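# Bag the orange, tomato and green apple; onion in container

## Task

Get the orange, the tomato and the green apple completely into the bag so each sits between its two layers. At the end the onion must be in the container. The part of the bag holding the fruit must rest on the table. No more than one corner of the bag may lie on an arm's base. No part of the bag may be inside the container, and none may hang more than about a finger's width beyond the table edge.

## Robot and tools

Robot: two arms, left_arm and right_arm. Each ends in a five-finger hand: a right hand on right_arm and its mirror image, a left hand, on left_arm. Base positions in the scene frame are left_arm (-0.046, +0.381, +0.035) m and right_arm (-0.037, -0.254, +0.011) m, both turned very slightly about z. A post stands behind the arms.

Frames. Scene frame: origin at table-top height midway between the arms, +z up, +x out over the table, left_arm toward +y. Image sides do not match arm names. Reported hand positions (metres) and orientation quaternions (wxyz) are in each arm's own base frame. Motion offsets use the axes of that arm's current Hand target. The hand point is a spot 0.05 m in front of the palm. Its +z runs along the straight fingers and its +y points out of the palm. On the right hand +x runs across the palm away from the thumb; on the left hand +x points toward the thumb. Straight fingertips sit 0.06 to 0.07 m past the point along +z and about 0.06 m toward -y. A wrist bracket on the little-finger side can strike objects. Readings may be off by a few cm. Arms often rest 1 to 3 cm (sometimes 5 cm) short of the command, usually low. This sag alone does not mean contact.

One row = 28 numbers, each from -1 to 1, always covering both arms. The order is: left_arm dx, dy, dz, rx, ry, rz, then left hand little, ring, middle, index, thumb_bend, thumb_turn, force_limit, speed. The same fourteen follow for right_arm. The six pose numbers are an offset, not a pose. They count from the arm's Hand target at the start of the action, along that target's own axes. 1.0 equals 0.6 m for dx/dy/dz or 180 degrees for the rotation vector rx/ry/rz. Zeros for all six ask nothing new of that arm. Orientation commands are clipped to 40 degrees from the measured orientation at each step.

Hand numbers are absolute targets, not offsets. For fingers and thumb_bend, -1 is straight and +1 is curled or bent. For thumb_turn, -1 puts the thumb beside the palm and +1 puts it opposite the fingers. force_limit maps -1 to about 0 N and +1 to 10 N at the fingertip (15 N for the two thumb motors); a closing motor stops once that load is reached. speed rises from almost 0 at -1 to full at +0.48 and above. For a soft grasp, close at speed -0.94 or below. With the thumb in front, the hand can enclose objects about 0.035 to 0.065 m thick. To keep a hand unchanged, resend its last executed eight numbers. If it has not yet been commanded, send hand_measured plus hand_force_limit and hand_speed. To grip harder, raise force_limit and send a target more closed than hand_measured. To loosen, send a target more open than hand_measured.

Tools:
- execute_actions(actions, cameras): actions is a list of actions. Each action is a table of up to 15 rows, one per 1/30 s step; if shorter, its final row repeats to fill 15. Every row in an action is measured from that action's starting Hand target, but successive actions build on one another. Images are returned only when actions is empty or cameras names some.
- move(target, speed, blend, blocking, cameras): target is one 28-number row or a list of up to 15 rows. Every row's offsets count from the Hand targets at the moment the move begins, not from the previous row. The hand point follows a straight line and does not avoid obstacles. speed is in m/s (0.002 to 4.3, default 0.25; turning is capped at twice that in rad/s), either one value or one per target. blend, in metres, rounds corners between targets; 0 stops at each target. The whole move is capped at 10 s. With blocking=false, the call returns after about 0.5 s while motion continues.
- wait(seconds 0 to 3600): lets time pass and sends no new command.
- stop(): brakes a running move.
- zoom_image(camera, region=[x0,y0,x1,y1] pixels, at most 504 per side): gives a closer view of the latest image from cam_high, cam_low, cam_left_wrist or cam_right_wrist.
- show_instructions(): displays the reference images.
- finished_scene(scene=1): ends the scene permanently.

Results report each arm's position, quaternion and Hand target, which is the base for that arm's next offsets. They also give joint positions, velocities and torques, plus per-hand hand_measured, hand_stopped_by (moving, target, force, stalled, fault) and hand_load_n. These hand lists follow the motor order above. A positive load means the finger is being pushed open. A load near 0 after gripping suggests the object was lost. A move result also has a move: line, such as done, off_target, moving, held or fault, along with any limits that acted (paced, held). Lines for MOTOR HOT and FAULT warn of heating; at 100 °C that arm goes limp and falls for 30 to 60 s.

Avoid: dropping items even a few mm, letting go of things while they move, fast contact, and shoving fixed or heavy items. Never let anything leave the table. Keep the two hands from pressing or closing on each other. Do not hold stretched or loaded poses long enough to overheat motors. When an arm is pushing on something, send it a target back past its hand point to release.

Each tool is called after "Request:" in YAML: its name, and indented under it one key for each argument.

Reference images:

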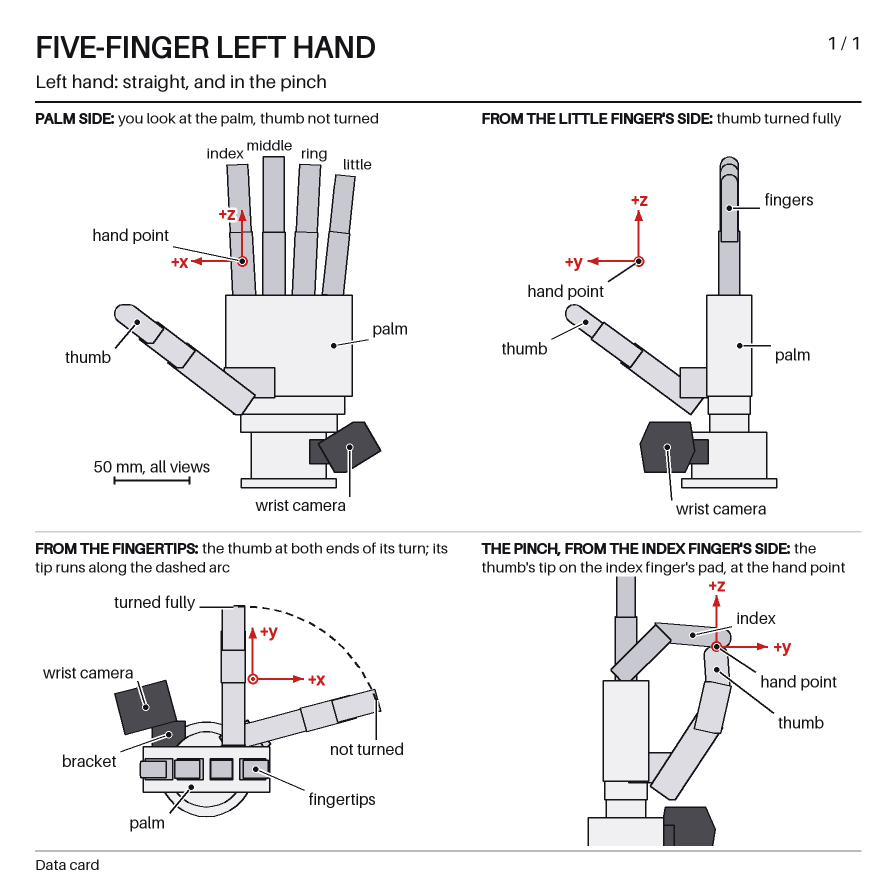

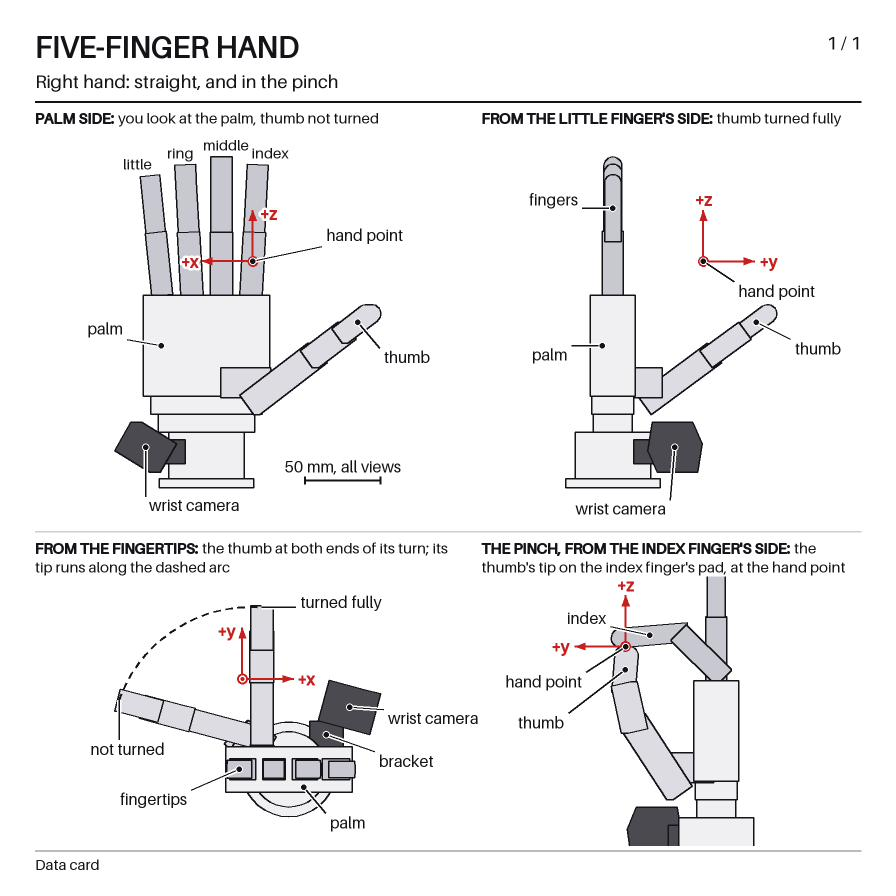

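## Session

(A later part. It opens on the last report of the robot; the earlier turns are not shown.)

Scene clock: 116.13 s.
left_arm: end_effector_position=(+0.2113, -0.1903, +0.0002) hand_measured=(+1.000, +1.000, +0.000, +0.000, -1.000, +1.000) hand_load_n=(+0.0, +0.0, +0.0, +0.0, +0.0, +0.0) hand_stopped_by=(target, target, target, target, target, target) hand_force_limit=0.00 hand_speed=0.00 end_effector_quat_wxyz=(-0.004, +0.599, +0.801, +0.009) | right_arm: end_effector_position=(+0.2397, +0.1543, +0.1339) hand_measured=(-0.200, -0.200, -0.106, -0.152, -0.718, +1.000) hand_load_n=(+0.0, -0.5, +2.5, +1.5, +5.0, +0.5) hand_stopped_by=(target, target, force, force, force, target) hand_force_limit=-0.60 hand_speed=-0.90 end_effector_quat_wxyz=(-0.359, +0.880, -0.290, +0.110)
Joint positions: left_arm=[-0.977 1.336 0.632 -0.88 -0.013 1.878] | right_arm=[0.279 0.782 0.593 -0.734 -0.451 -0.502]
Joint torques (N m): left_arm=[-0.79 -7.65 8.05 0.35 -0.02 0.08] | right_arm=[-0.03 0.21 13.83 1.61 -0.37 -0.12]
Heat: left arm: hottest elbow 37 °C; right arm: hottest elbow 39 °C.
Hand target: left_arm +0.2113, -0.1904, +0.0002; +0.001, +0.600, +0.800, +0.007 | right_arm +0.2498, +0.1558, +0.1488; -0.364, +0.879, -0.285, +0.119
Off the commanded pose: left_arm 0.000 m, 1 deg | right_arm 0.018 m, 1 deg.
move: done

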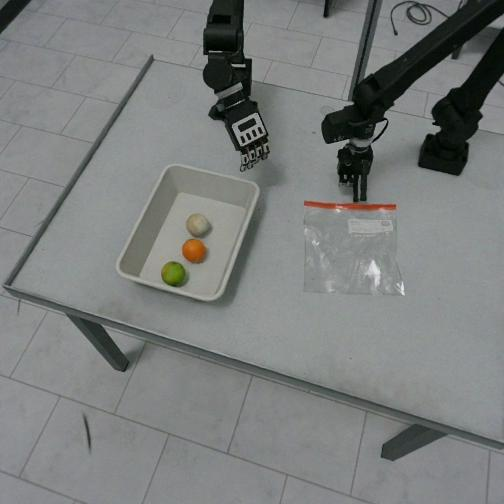

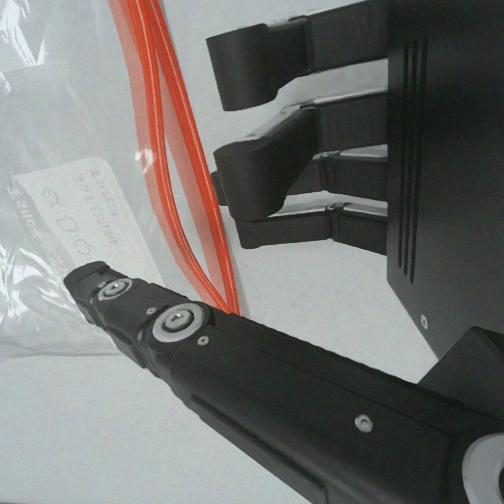

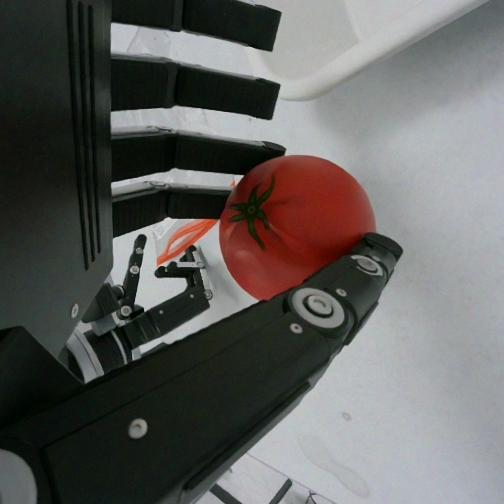

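Request:
move:
  target: [0,0.10,-0.009, 0,0,0, 1,1,0,0,-1,1, 0.0, 0.0, 0,0,0,0,0,0, -0.2,-0.2,0.2,0.2,0.0,1, -0.6, -0.9]
  speed: 0.06
  cameras: ["cam_high","cam_left_wrist","cam_right_wrist"]

Request:
zoom_image:
  camera: "cam_high"
  region: [300, 150, 410, 250]

Request:
zoom_image:
  camera: "cam_left_wrist"
  region: [120, 120, 300, 340]

Request:
zoom_image:
  camera: "cam_right_wrist"
  region: [120, 200, 230, 310]

Scene clock: 119.10 s.
left_arm: end_effector_position=(+0.2548, -0.1648, -0.0002) hand_measured=(+1.000, +1.000, +0.000, +0.000, -1.000, +1.000) hand_load_n=(+0.0, +0.0, +0.0, +0.0, +0.0, +0.0) hand_stopped_by=(target, target, target, target, target, target) hand_force_limit=0.00 hand_speed=0.00 end_effector_quat_wxyz=(-0.007, +0.601, +0.799, +0.008) | right_arm: end_effector_position=(+0.2397, +0.1543, +0.1339) hand_measured=(-0.200, -0.200, -0.106, -0.152, -0.718, +1.000) hand_load_n=(+0.0, +0.0, +2.5, +1.5, +4.5, +0.0) hand_stopped_by=(target, target, force, force, force, target) hand_force_limit=-0.60 hand_speed=-0.90 end_effector_quat_wxyz=(-0.359, +0.880, -0.290, +0.110)
Joint positions: left_arm=[-0.806 1.358 0.652 -0.88 -0.013 2.055] | right_arm=[0.279 0.782 0.593 -0.734 -0.451 -0.502]
Joint torques (N m): left_arm=[0.03 -5.89 12.12 -0.36 -0.05 0.16] | right_arm=[-0.09 0.21 13.83 1.61 -0.37 -0.12]
Heat: left arm: hottest elbow 37 °C; right arm: hottest elbow 40 °C.
Hand target: left_arm +0.2689, -0.1738, +0.0063; +0.001, +0.600, +0.800, +0.007 | right_arm +0.2498, +0.1558, +0.1488; -0.364, +0.879, -0.285, +0.119
Off the commanded pose: left_arm 0.018 m, 1 deg | right_arm 0.018 m, 1 deg.
move: off_target (left_arm)

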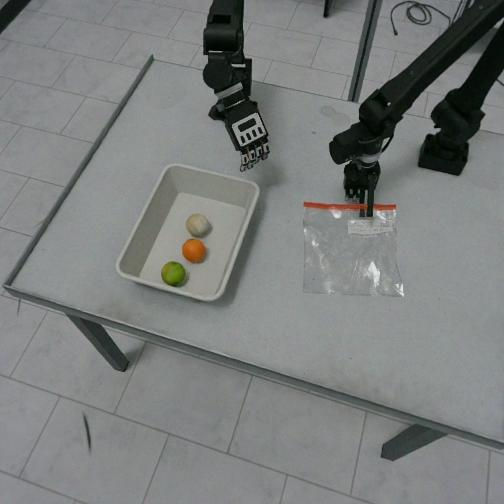

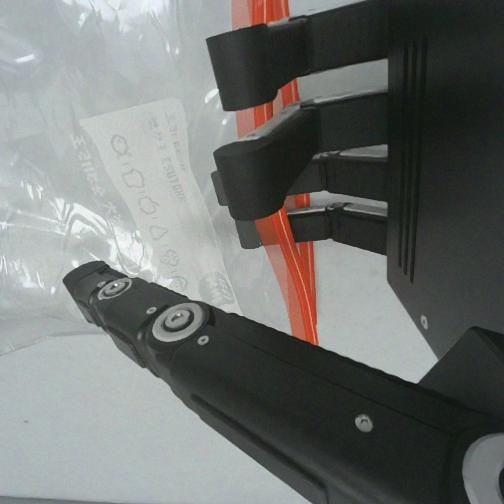

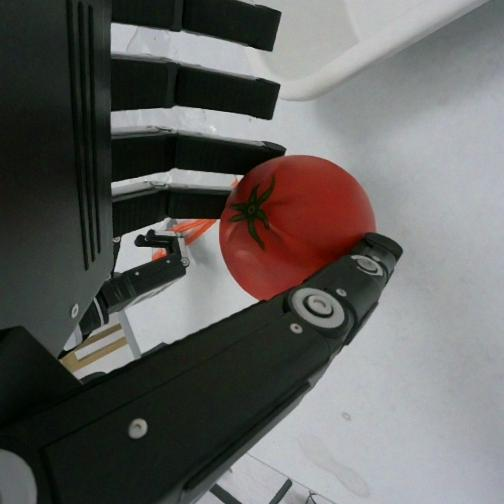

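Scaled by 4.582.

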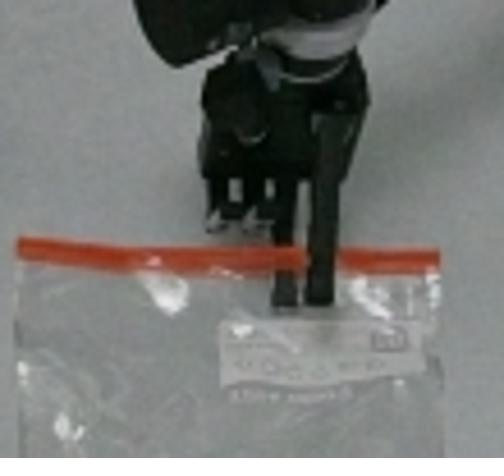

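Scaled by 2.291.

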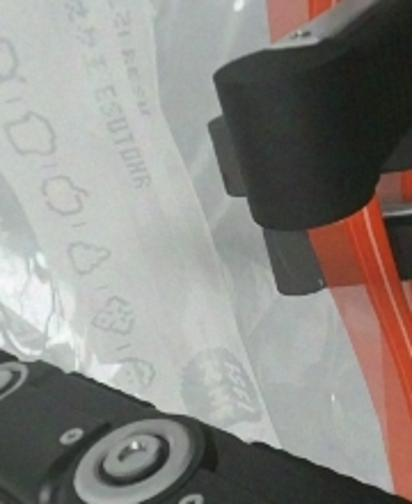

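Scaled by 4.582.

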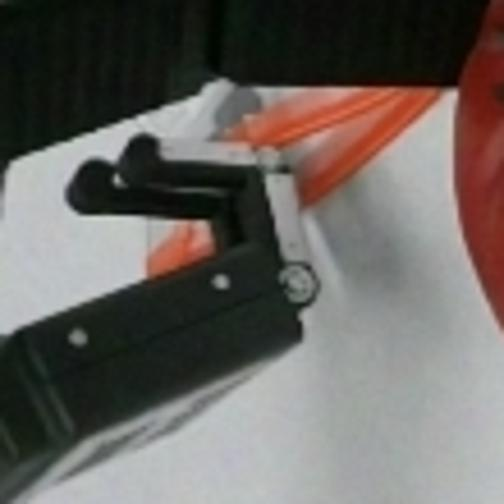

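Request:
move:
  target:
    - [0,0,0, 0,0,0, 1,1,0,0,-0.3,1, 0.0, -0.3, 0,0,0,0,0,0, -0.2,-0.2,0.2,0.2,0.0,1, -0.6, -0.9]
    - [0,0,0, 0,0,0, 1,1,0.25,0.25,0.1,1, -0.4, -0.85, 0,0,0,0,0,0, -0.2,-0.2,0.2,0.2,0.0,1, -0.6, -0.9]
  speed: 0.06
  cameras: ["cam_high","cam_left_wrist","cam_right_wrist"]

Request:
zoom_image:
  camera: "cam_left_wrist"
  region: [150, 100, 350, 340]

Request:
zoom_image:
  camera: "cam_high"
  region: [300, 150, 410, 250]

Scene clock: 123.17 s.
left_arm: end_effector_position=(+0.2549, -0.1649, -0.0002) hand_measured=(+1.000, +1.000, +0.246, +0.250, -0.118, +1.000) hand_load_n=(+0.0, +0.0, +3.5, +1.5, +4.5, +0.0) hand_stopped_by=(target, target, force, target, force, target) hand_force_limit=-0.40 hand_speed=-0.85 end_effector_quat_wxyz=(-0.007, +0.602, +0.799, +0.008) | right_arm: end_effector_position=(+0.2397, +0.1543, +0.1339) hand_measured=(-0.200, -0.200, -0.106, -0.152, -0.718, +1.000) hand_load_n=(+0.0, +0.0, +2.0, +1.5, +4.5, +0.5) hand_stopped_by=(target, target, force, force, force, target) hand_force_limit=-0.60 hand_speed=-0.90 end_effector_quat_wxyz=(-0.359, +0.880, -0.290, +0.110)
Joint positions: left_arm=[-0.806 1.358 0.652 -0.88 -0.013 2.056] | right_arm=[0.279 0.782 0.593 -0.734 -0.451 -0.502]
Joint torques (N m): left_arm=[0.09 -5.89 12.12 -0.36 -0.05 0.13] | right_arm=[-0.09 0.21 13.83 1.61 -0.37 -0.12]
Heat: left arm: hottest elbow 37 °C; right arm: hottest elbow 40 °C.
Hand target: left_arm +0.2689, -0.1738, +0.0063; +0.001, +0.600, +0.800, +0.007 | right_arm +0.2498, +0.1558, +0.1488; -0.364, +0.879, -0.285, +0.119
Off the commanded pose: left_arm 0.018 m, 1 deg | right_arm 0.018 m, 1 deg.
move: done; target 2's new numbers were sent with left_arm's hand 0.018 m and 1 deg from that target

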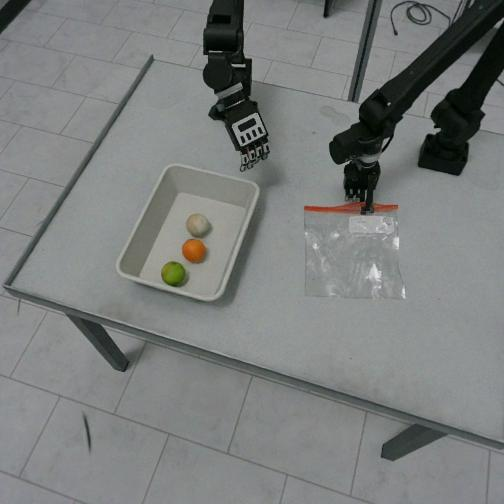

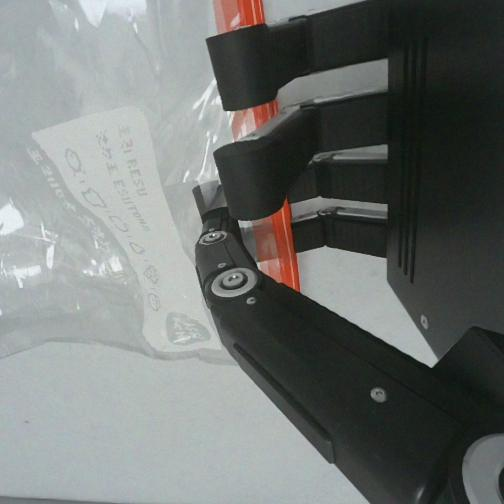

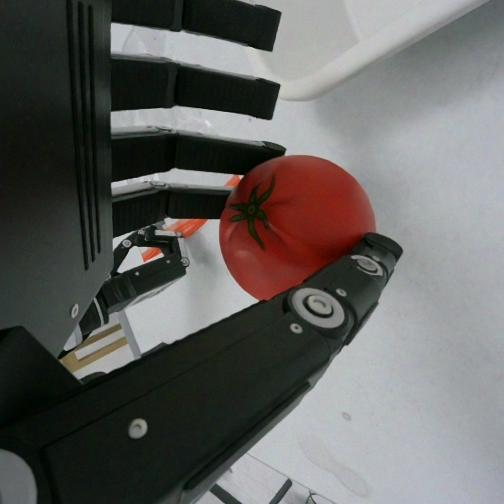

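Scaled by 2.100.

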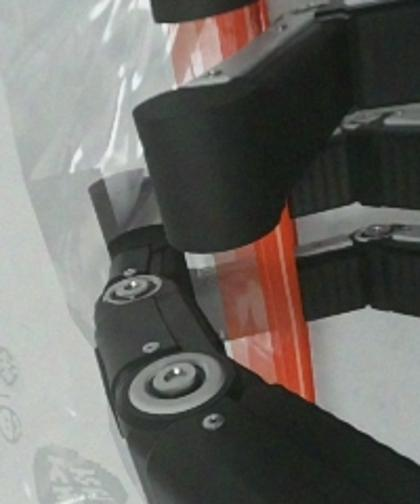

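Scaled by 4.582.

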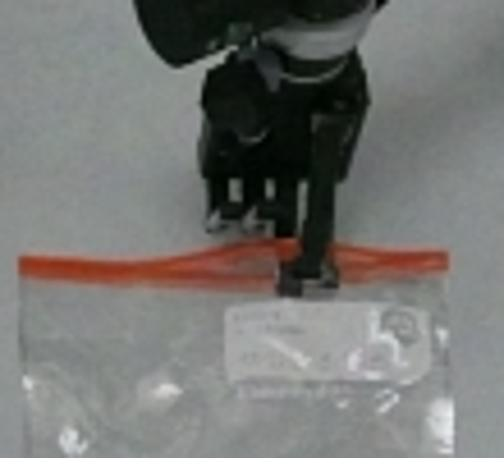

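Request:
move:
  target: [0.021,-0.017,-0.13, 0,0,0, 1,1,0.25,0.25,0.1,1, -0.4, -0.85, 0,0,0,0,0,0, -0.2,-0.2,0.2,0.2,0.0,1, -0.6, -0.9]
  speed: 0.06
  cameras: ["cam_high","cam_left_wrist","cam_right_wrist"]

Request:
zoom_image:
  camera: "cam_left_wrist"
  region: [50, 100, 350, 400]

Request:
zoom_image:
  camera: "cam_high"
  region: [300, 150, 410, 310]

Request:
zoom_image:
  camera: "cam_right_wrist"
  region: [120, 150, 270, 310]

Scene clock: 126.23 s.
left_arm: end_effector_position=(+0.2428, -0.1523, +0.0671) hand_measured=(+1.000, +1.000, +0.246, +0.250, -0.118, +1.000) hand_load_n=(+0.0, +0.5, +3.5, +1.0, +4.5, +0.0) hand_stopped_by=(target, target, force, target, force, target) hand_force_limit=-0.40 hand_speed=-0.85 end_effector_quat_wxyz=(-0.021, +0.602, +0.799, +0.010) | right_arm: end_effector_position=(+0.2397, +0.1543, +0.1339) hand_measured=(-0.200, -0.200, -0.106, -0.152, -0.718, +1.000) hand_load_n=(+0.0, +0.0, +2.0, +1.0, +4.5, +0.0) hand_stopped_by=(target, target, force, force, force, target) hand_force_limit=-0.60 hand_speed=-0.90 end_effector_quat_wxyz=(-0.359, +0.880, -0.290, +0.110)
Joint positions: left_arm=[-0.806 1.203 0.73 -1.142 -0.013 2.056] | right_arm=[0.279 0.782 0.593 -0.734 -0.451 -0.502]
Joint torques (N m): left_arm=[-0.79 -6.65 13.87 -0.47 -0.03 0.01] | right_arm=[-0.09 0.21 13.85 1.61 -0.37 -0.12]
Heat: left arm: hottest elbow 37 °C; right arm: hottest elbow 40 °C.
Hand target: left_arm +0.2547, -0.1651, +0.0841; +0.000, +0.600, +0.800, +0.007 | right_arm +0.2498, +0.1558, +0.1488; -0.364, +0.879, -0.285, +0.119
Off the commanded pose: left_arm 0.025 m, 3 deg | right_arm 0.018 m, 1 deg.
move: off_target (left_arm)

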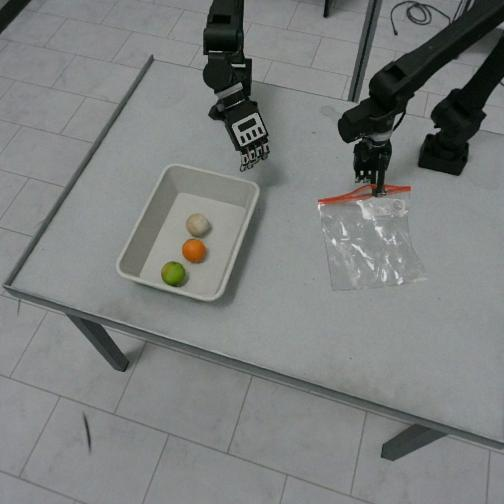

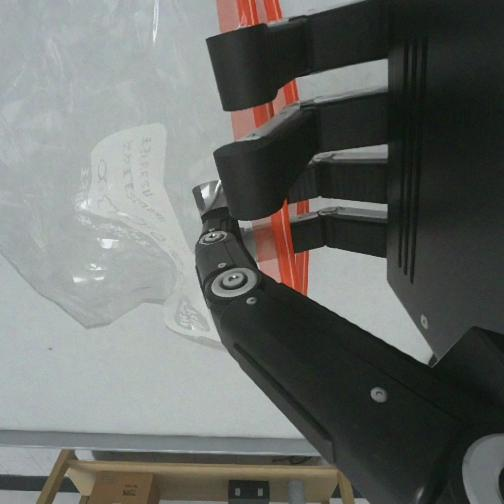

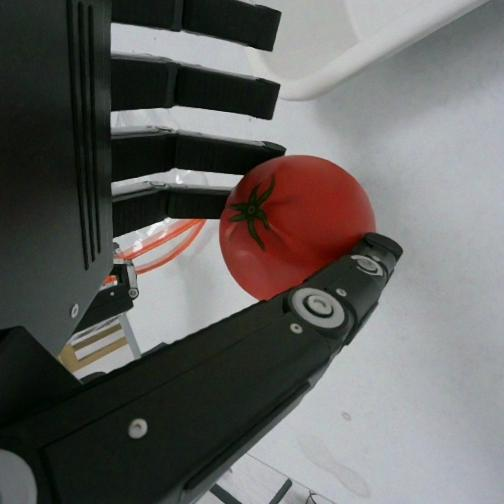

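Scaled by 1.680.

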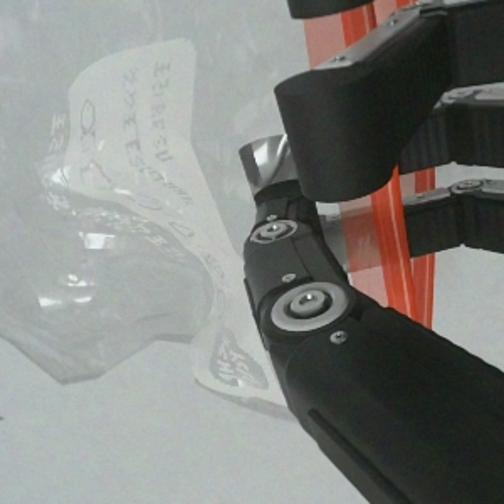

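Scaled by 3.150.

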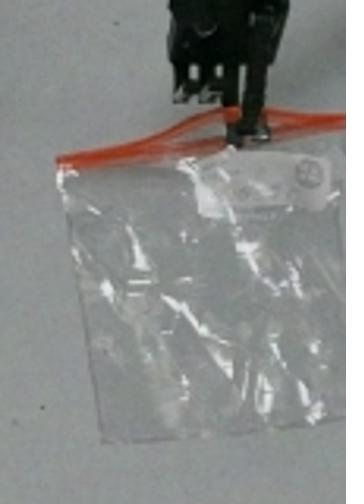

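Scaled by 3.150.

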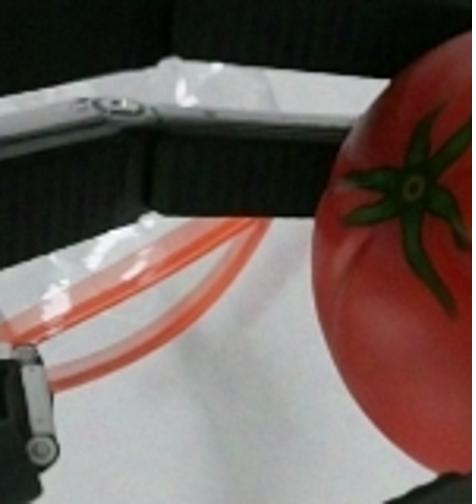

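Request:
move:
  target: [-0.114,0.005,0.032, 0,0,-0.194, 1,1,0.25,0.25,0.1,1, -0.4, -0.85, 0,0,0,0,0,0, -0.2,-0.2,0.2,0.2,0.0,1, -0.6, -0.9]
  speed: 0.06
  cameras: ["cam_high","cam_left_wrist","cam_right_wrist"]

Request:
zoom_image:
  camera: "cam_high"
  region: [290, 150, 440, 310]

Request:
zoom_image:
  camera: "cam_right_wrist"
  region: [110, 150, 270, 310]

Scene clock: 142.10 s.
left_arm: end_effector_position=(+0.2661, -0.2098, +0.0582) hand_measured=(+1.000, +1.000, +0.246, +0.250, -0.118, +1.000) hand_load_n=(+0.5, +0.0, +3.5, +1.0, +4.5, +0.0) hand_stopped_by=(target, target, force, target, force, target) hand_force_limit=-0.40 hand_speed=-0.85 end_effector_quat_wxyz=(-0.013, +0.331, +0.944, +0.014) | right_arm: end_effector_position=(+0.2397, +0.1543, +0.1339) hand_measured=(-0.200, -0.200, -0.106, -0.152, -0.718, +1.000) hand_load_n=(+0.0, +0.0, +2.5, +1.0, +5.0, +0.5) hand_stopped_by=(target, target, force, force, force, target) hand_force_limit=-0.60 hand_speed=-0.90 end_effector_quat_wxyz=(-0.359, +0.880, -0.290, +0.110)
Joint positions: left_arm=[-0.835 1.473 0.952 -1.086 -0.013 1.41] | right_arm=[0.279 0.782 0.593 -0.734 -0.451 -0.502]
Joint torques (N m): left_arm=[-1.79 -8.53 13.68 0.2 -0.02 -0.06] | right_arm=[-0.09 0.21 13.85 1.59 -0.37 -0.12]
Heat: left arm: hottest elbow 37 °C; right arm: hottest elbow 41 °C.
Hand target: left_arm +0.2769, -0.2300, +0.0646; +0.003, +0.333, +0.943, +0.006 | right_arm +0.2498, +0.1558, +0.1488; -0.364, +0.879, -0.285, +0.119
Off the commanded pose: left_arm 0.024 m, 2 deg | right_arm 0.018 m, 1 deg.
move: off_target (left_arm)

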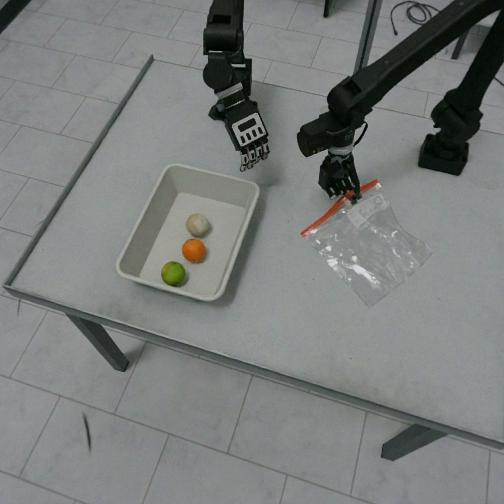

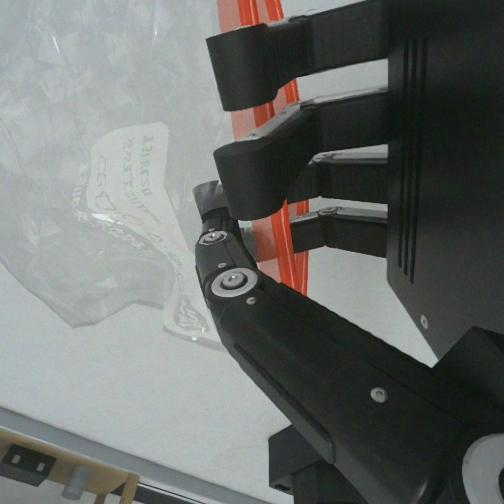

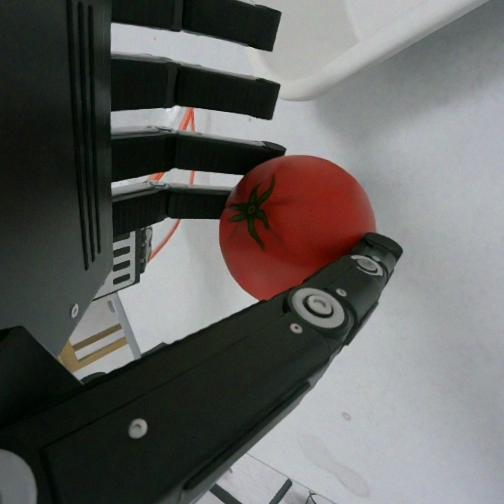

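Scaled by 3.150.

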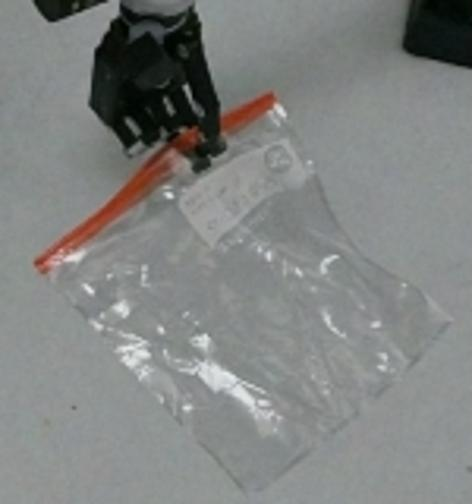

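Scaled by 3.150.

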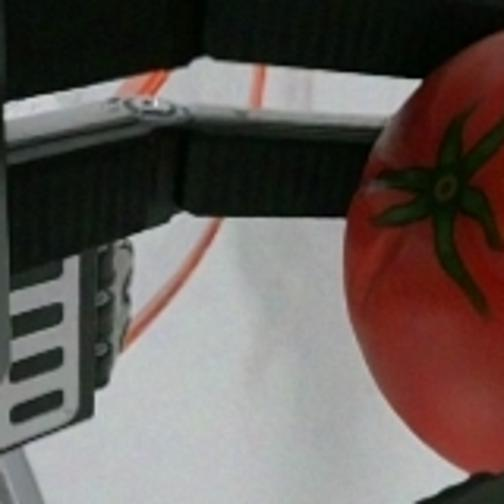

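Request:
move:
  target: [0,0,-0.01, 0.222,0,0, 1,1,0.25,0.25,0.1,1, -0.4, -0.85, 0,0,0,0,0,0, -0.2,-0.2,0.2,0.2,0.0,1, -0.6, -0.9]
  speed: 0.12
  cameras: ["cam_high","cam_left_wrist","cam_right_wrist","cam_low"]

Request:
zoom_image:
  camera: "cam_high"
  region: [290, 150, 440, 310]

Scene clock: 150.33 s.
left_arm: end_effector_position=(+0.2589, -0.2242, +0.0636) hand_measured=(+1.000, +1.000, +0.246, +0.250, -0.118, +1.000) hand_load_n=(+0.0, +0.0, +3.0, +1.0, +4.5, +0.0) hand_stopped_by=(target, target, force, target, force, target) hand_force_limit=-0.40 hand_speed=-0.85 end_effector_quat_wxyz=(-0.123, +0.311, +0.889, -0.312) | right_arm: end_effector_position=(+0.2397, +0.1543, +0.1339) hand_measured=(-0.200, -0.200, -0.106, -0.152, -0.718, +1.000) hand_load_n=(+0.0, +0.0, +2.0, +1.0, +4.5, +0.0) hand_stopped_by=(target, target, force, force, force, target) hand_force_limit=-0.60 hand_speed=-0.90 end_effector_quat_wxyz=(-0.359, +0.880, -0.290, +0.110)
Joint positions: left_arm=[-0.51 1.501 0.984 -1.216 0.668 1.792] | right_arm=[0.279 0.782 0.593 -0.734 -0.451 -0.502]
Joint torques (N m): left_arm=[0.09 -8.76 13.45 -0.76 0.65 0.12] | right_arm=[-0.09 0.21 13.85 1.59 -0.37 -0.12]
Heat: left arm: hottest elbow 37 °C; right arm: hottest elbow 41 °C.
Hand target: left_arm +0.2769, -0.2299, +0.0706; -0.111, +0.313, +0.888, -0.316 | right_arm +0.2498, +0.1558, +0.1488; -0.364, +0.879, -0.285, +0.119
Off the commanded pose: left_arm 0.020 m, 1 deg | right_arm 0.018 m, 1 deg.
move: off_target (left_arm)

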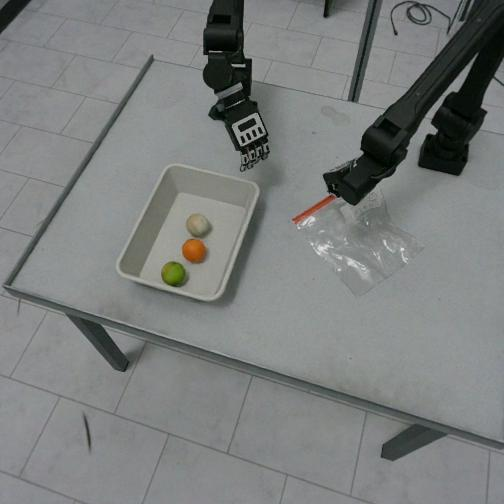

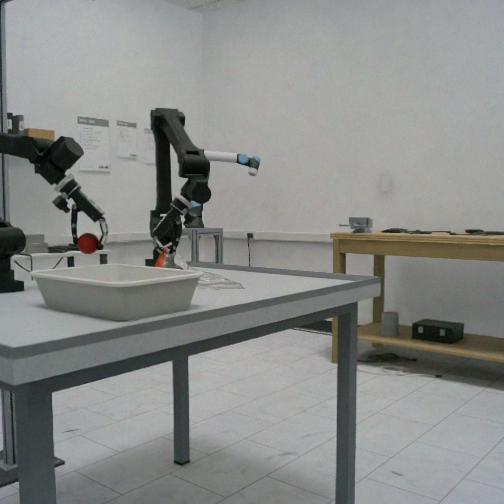

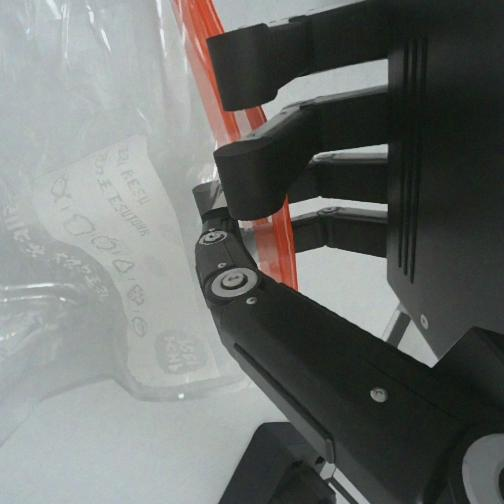

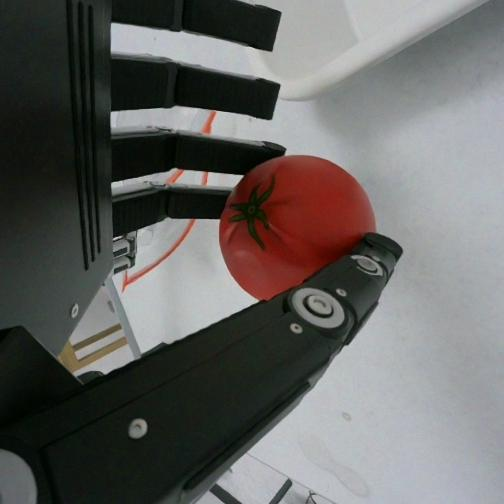

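Scaled by 3.150.

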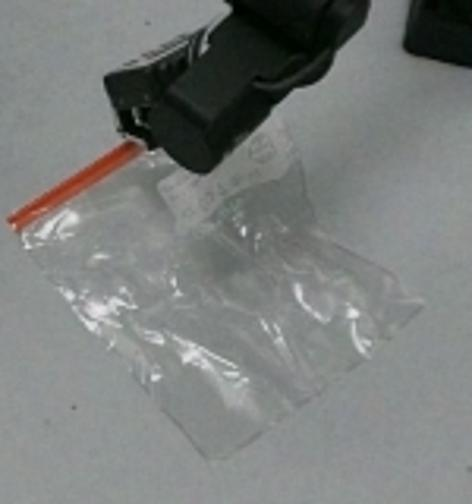

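Request:
zoom_image:
  camera: "cam_right_wrist"
  region: [100, 90, 260, 310]

Request:
zoom_image:
  camera: "cam_low"
  region: [60, 150, 260, 310]

Request:
zoom_image:
  camera: "cam_left_wrist"
  region: [150, 0, 400, 310]

Scaled by 2.291.

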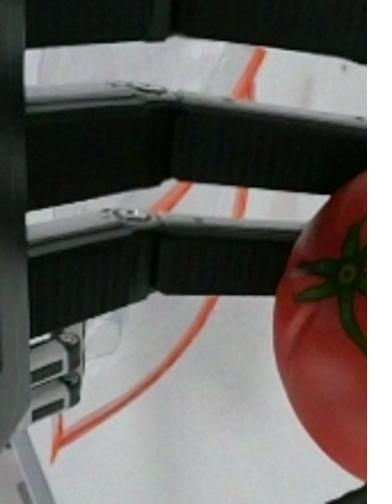

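Scaled by 2.520.

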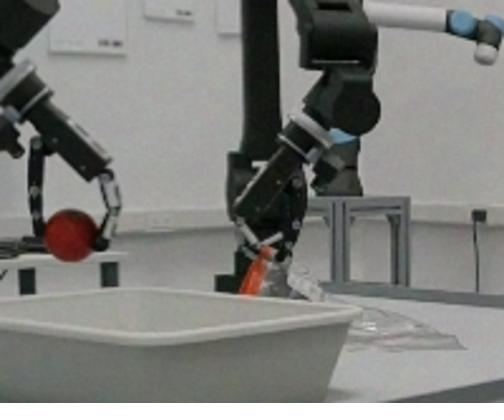

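Scaled by 1.626.

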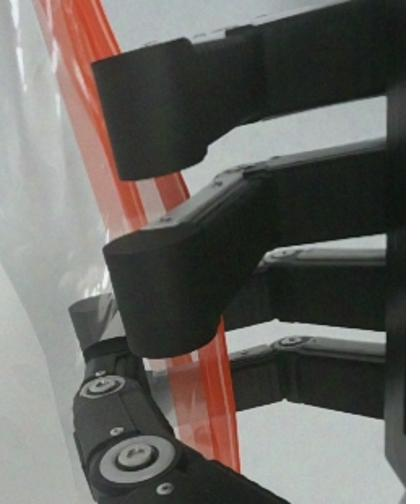

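Request:
move:
  target: [0.026,0.064,-0.057, 0,0,0, 1,1,0.25,0.25,0.1,1, -0.4, -0.85, 0,0,0,0,0,0, -0.2,-0.2,0.2,0.2,0.0,1, -0.6, -0.9]
  speed: 0.08
  cameras: ["cam_high","cam_left_wrist","cam_right_wrist","cam_low"]

Request:
zoom_image:
  camera: "cam_high"
  region: [280, 150, 440, 310]

Request:
zoom_image:
  camera: "cam_right_wrist"
  region: [100, 90, 260, 310]

Scene clock: 154.60 s.
left_arm: end_effector_position=(+0.2792, -0.1769, +0.0668) hand_measured=(+1.000, +1.000, +0.246, +0.250, -0.118, +1.000) hand_load_n=(+0.0, +0.0, +3.0, +1.0, +4.5, +0.0) hand_stopped_by=(target, target, force, target, force, target) hand_force_limit=-0.40 hand_speed=-0.85 end_effector_quat_wxyz=(-0.122, +0.310, +0.888, -0.316) | right_arm: end_effector_position=(+0.2397, +0.1543, +0.1339) hand_measured=(-0.200, -0.200, -0.106, -0.152, -0.718, +1.000) hand_load_n=(+0.0, +0.0, +2.0, +1.5, +4.5, +0.0) hand_stopped_by=(target, target, force, force, force, target) hand_force_limit=-0.60 hand_speed=-0.90 end_effector_quat_wxyz=(-0.359, +0.880, -0.290, +0.110)
Joint positions: left_arm=[-0.371 1.511 0.999 -1.322 0.646 1.96] | right_arm=[0.279 0.782 0.593 -0.734 -0.451 -0.502]
Joint torques (N m): left_arm=[-0.15 -8.59 13.23 -0.98 0.49 0.1] | right_arm=[-0.09 0.21 13.85 1.59 -0.37 -0.12]
Heat: left arm: hottest elbow 38 °C; right arm: hottest elbow 41 °C.
Hand target: left_arm +0.2969, -0.1802, +0.0728; -0.111, +0.313, +0.888, -0.317 | right_arm +0.2498, +0.1558, +0.1488; -0.364, +0.879, -0.285, +0.119
Off the commanded pose: left_arm 0.019 m, 1 deg | right_arm 0.018 m, 1 deg.
move: off_target (left_arm)

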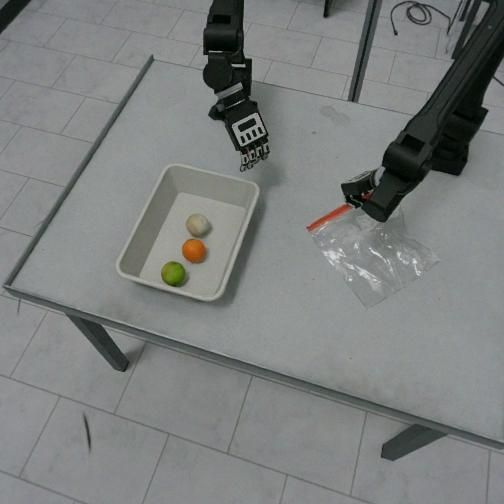

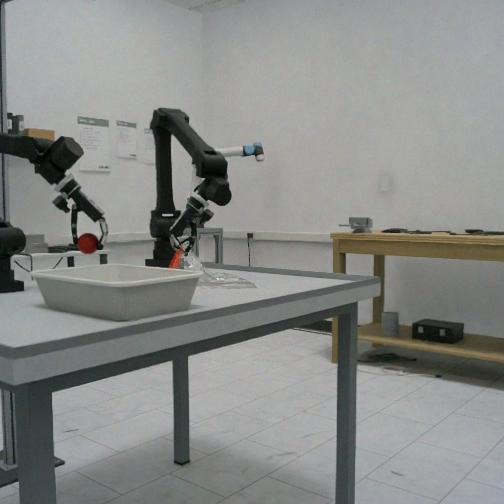

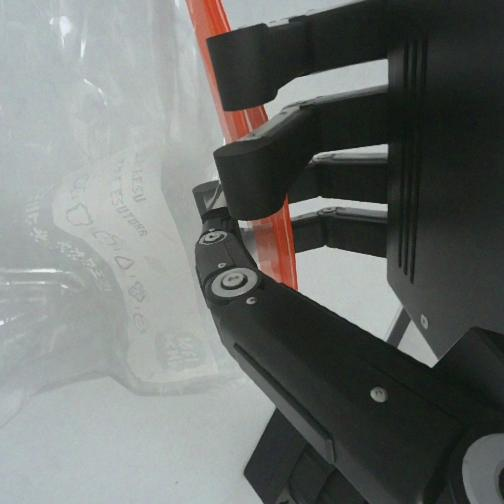

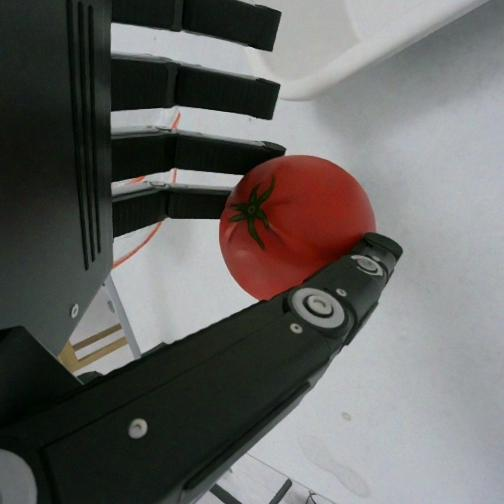

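Scaled by 3.150.

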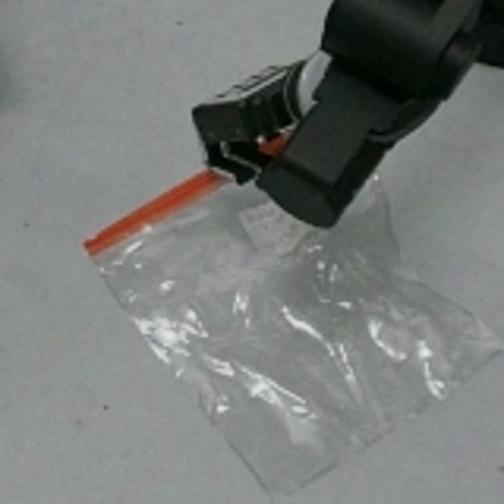

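Scaled by 2.291.

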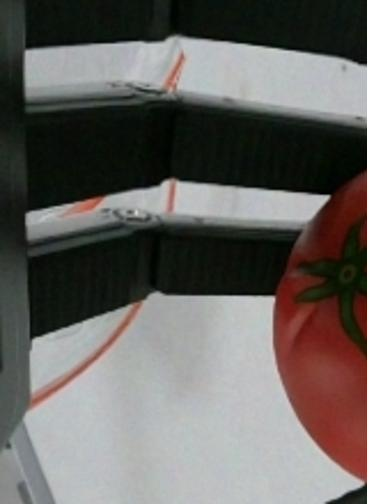

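Request:
move:
  target: [0,0,0, 0,-0.194,0, 1,1,0.25,0.25,0.1,1, -0.4, -0.85, 0,0,0,0,0,0, -0.2,-0.2,0.2,0.2,0.0,1, -0.6, -0.9]
  speed: 0.12
  cameras: ["cam_high","cam_left_wrist","cam_right_wrist","cam_low"]

Request:
zoom_image:
  camera: "cam_high"
  region: [280, 150, 440, 310]

Request:
zoom_image:
  camera: "cam_right_wrist"
  region: [100, 90, 260, 310]

Scene clock: 164.37 s.
left_arm: end_effector_position=(+0.2963, -0.1846, +0.0736) hand_measured=(+1.000, +1.000, +0.246, +0.250, -0.118, +1.000) hand_load_n=(+0.0, +0.0, +3.0, +1.0, +4.5, +0.0) hand_stopped_by=(target, target, force, target, force, target) hand_force_limit=-0.40 hand_speed=-0.85 end_effector_quat_wxyz=(+0.155, +0.213, +0.880, -0.396) | right_arm: end_effector_position=(+0.2397, +0.1543, +0.1339) hand_measured=(-0.200, -0.200, -0.106, -0.152, -0.718, +1.000) hand_load_n=(+0.0, +0.0, +2.5, +1.5, +5.0, +0.0) hand_stopped_by=(target, target, force, force, force, target) hand_force_limit=-0.60 hand_speed=-0.90 end_effector_quat_wxyz=(-0.359, +0.880, -0.290, +0.110)
Joint positions: left_arm=[-0.284 1.119 0.613 -0.608 0.779 1.571] | right_arm=[0.279 0.782 0.593 -0.734 -0.451 -0.502]
Joint torques (N m): left_arm=[0.21 -6.3 9.68 1.29 0.62 -0.02] | right_arm=[-0.09 0.21 13.83 1.61 -0.37 -0.12]
Heat: left arm: hottest elbow 38 °C; right arm: hottest elbow 41 °C.
Hand target: left_arm +0.2969, -0.1802, +0.0727; +0.160, +0.204, +0.881, -0.396 | right_arm +0.2498, +0.1558, +0.1488; -0.364, +0.879, -0.285, +0.119
Off the commanded pose: left_arm 0.005 m, 1 deg | right_arm 0.018 m, 1 deg.
move: done

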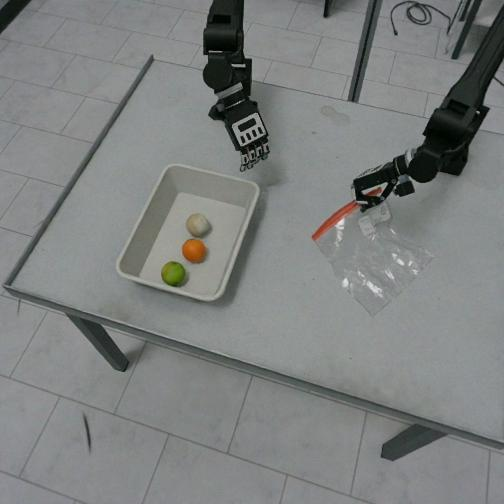

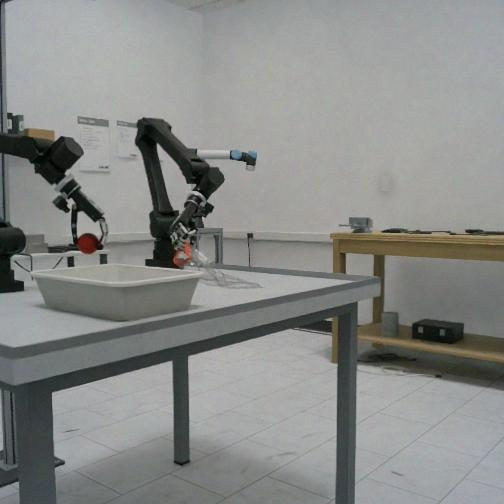

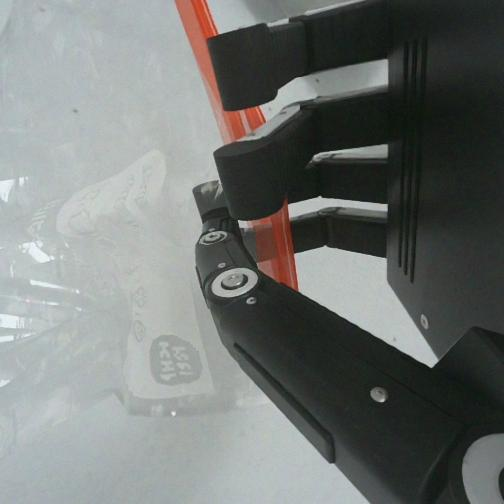

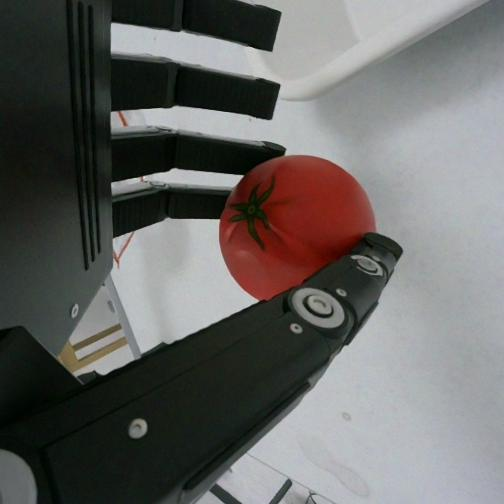

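Scaled by 3.150.

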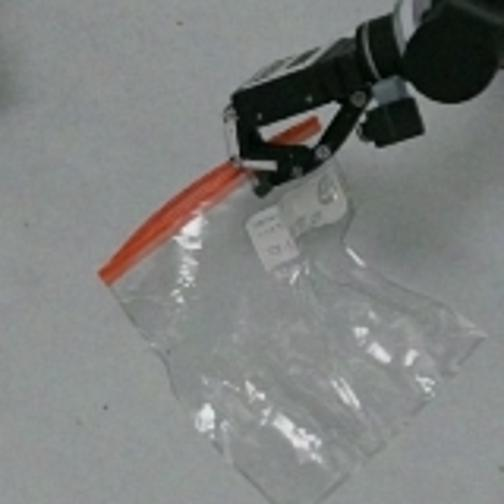

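Scaled by 2.291.

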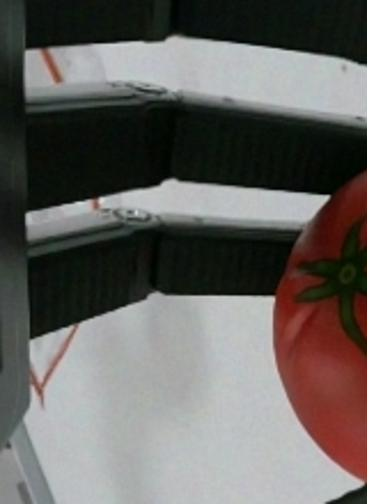

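Request:
zoom_image:
  camera: "cam_low"
  region: [130, 190, 270, 300]

Request:
zoom_image:
  camera: "cam_high"
  region: [300, 170, 400, 270]

Scaled by 3.600.

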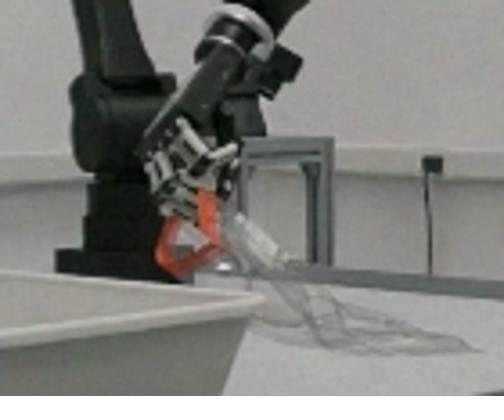

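Scaled by 5.040.

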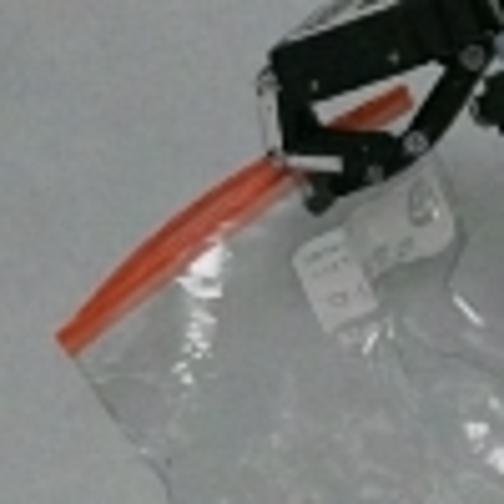

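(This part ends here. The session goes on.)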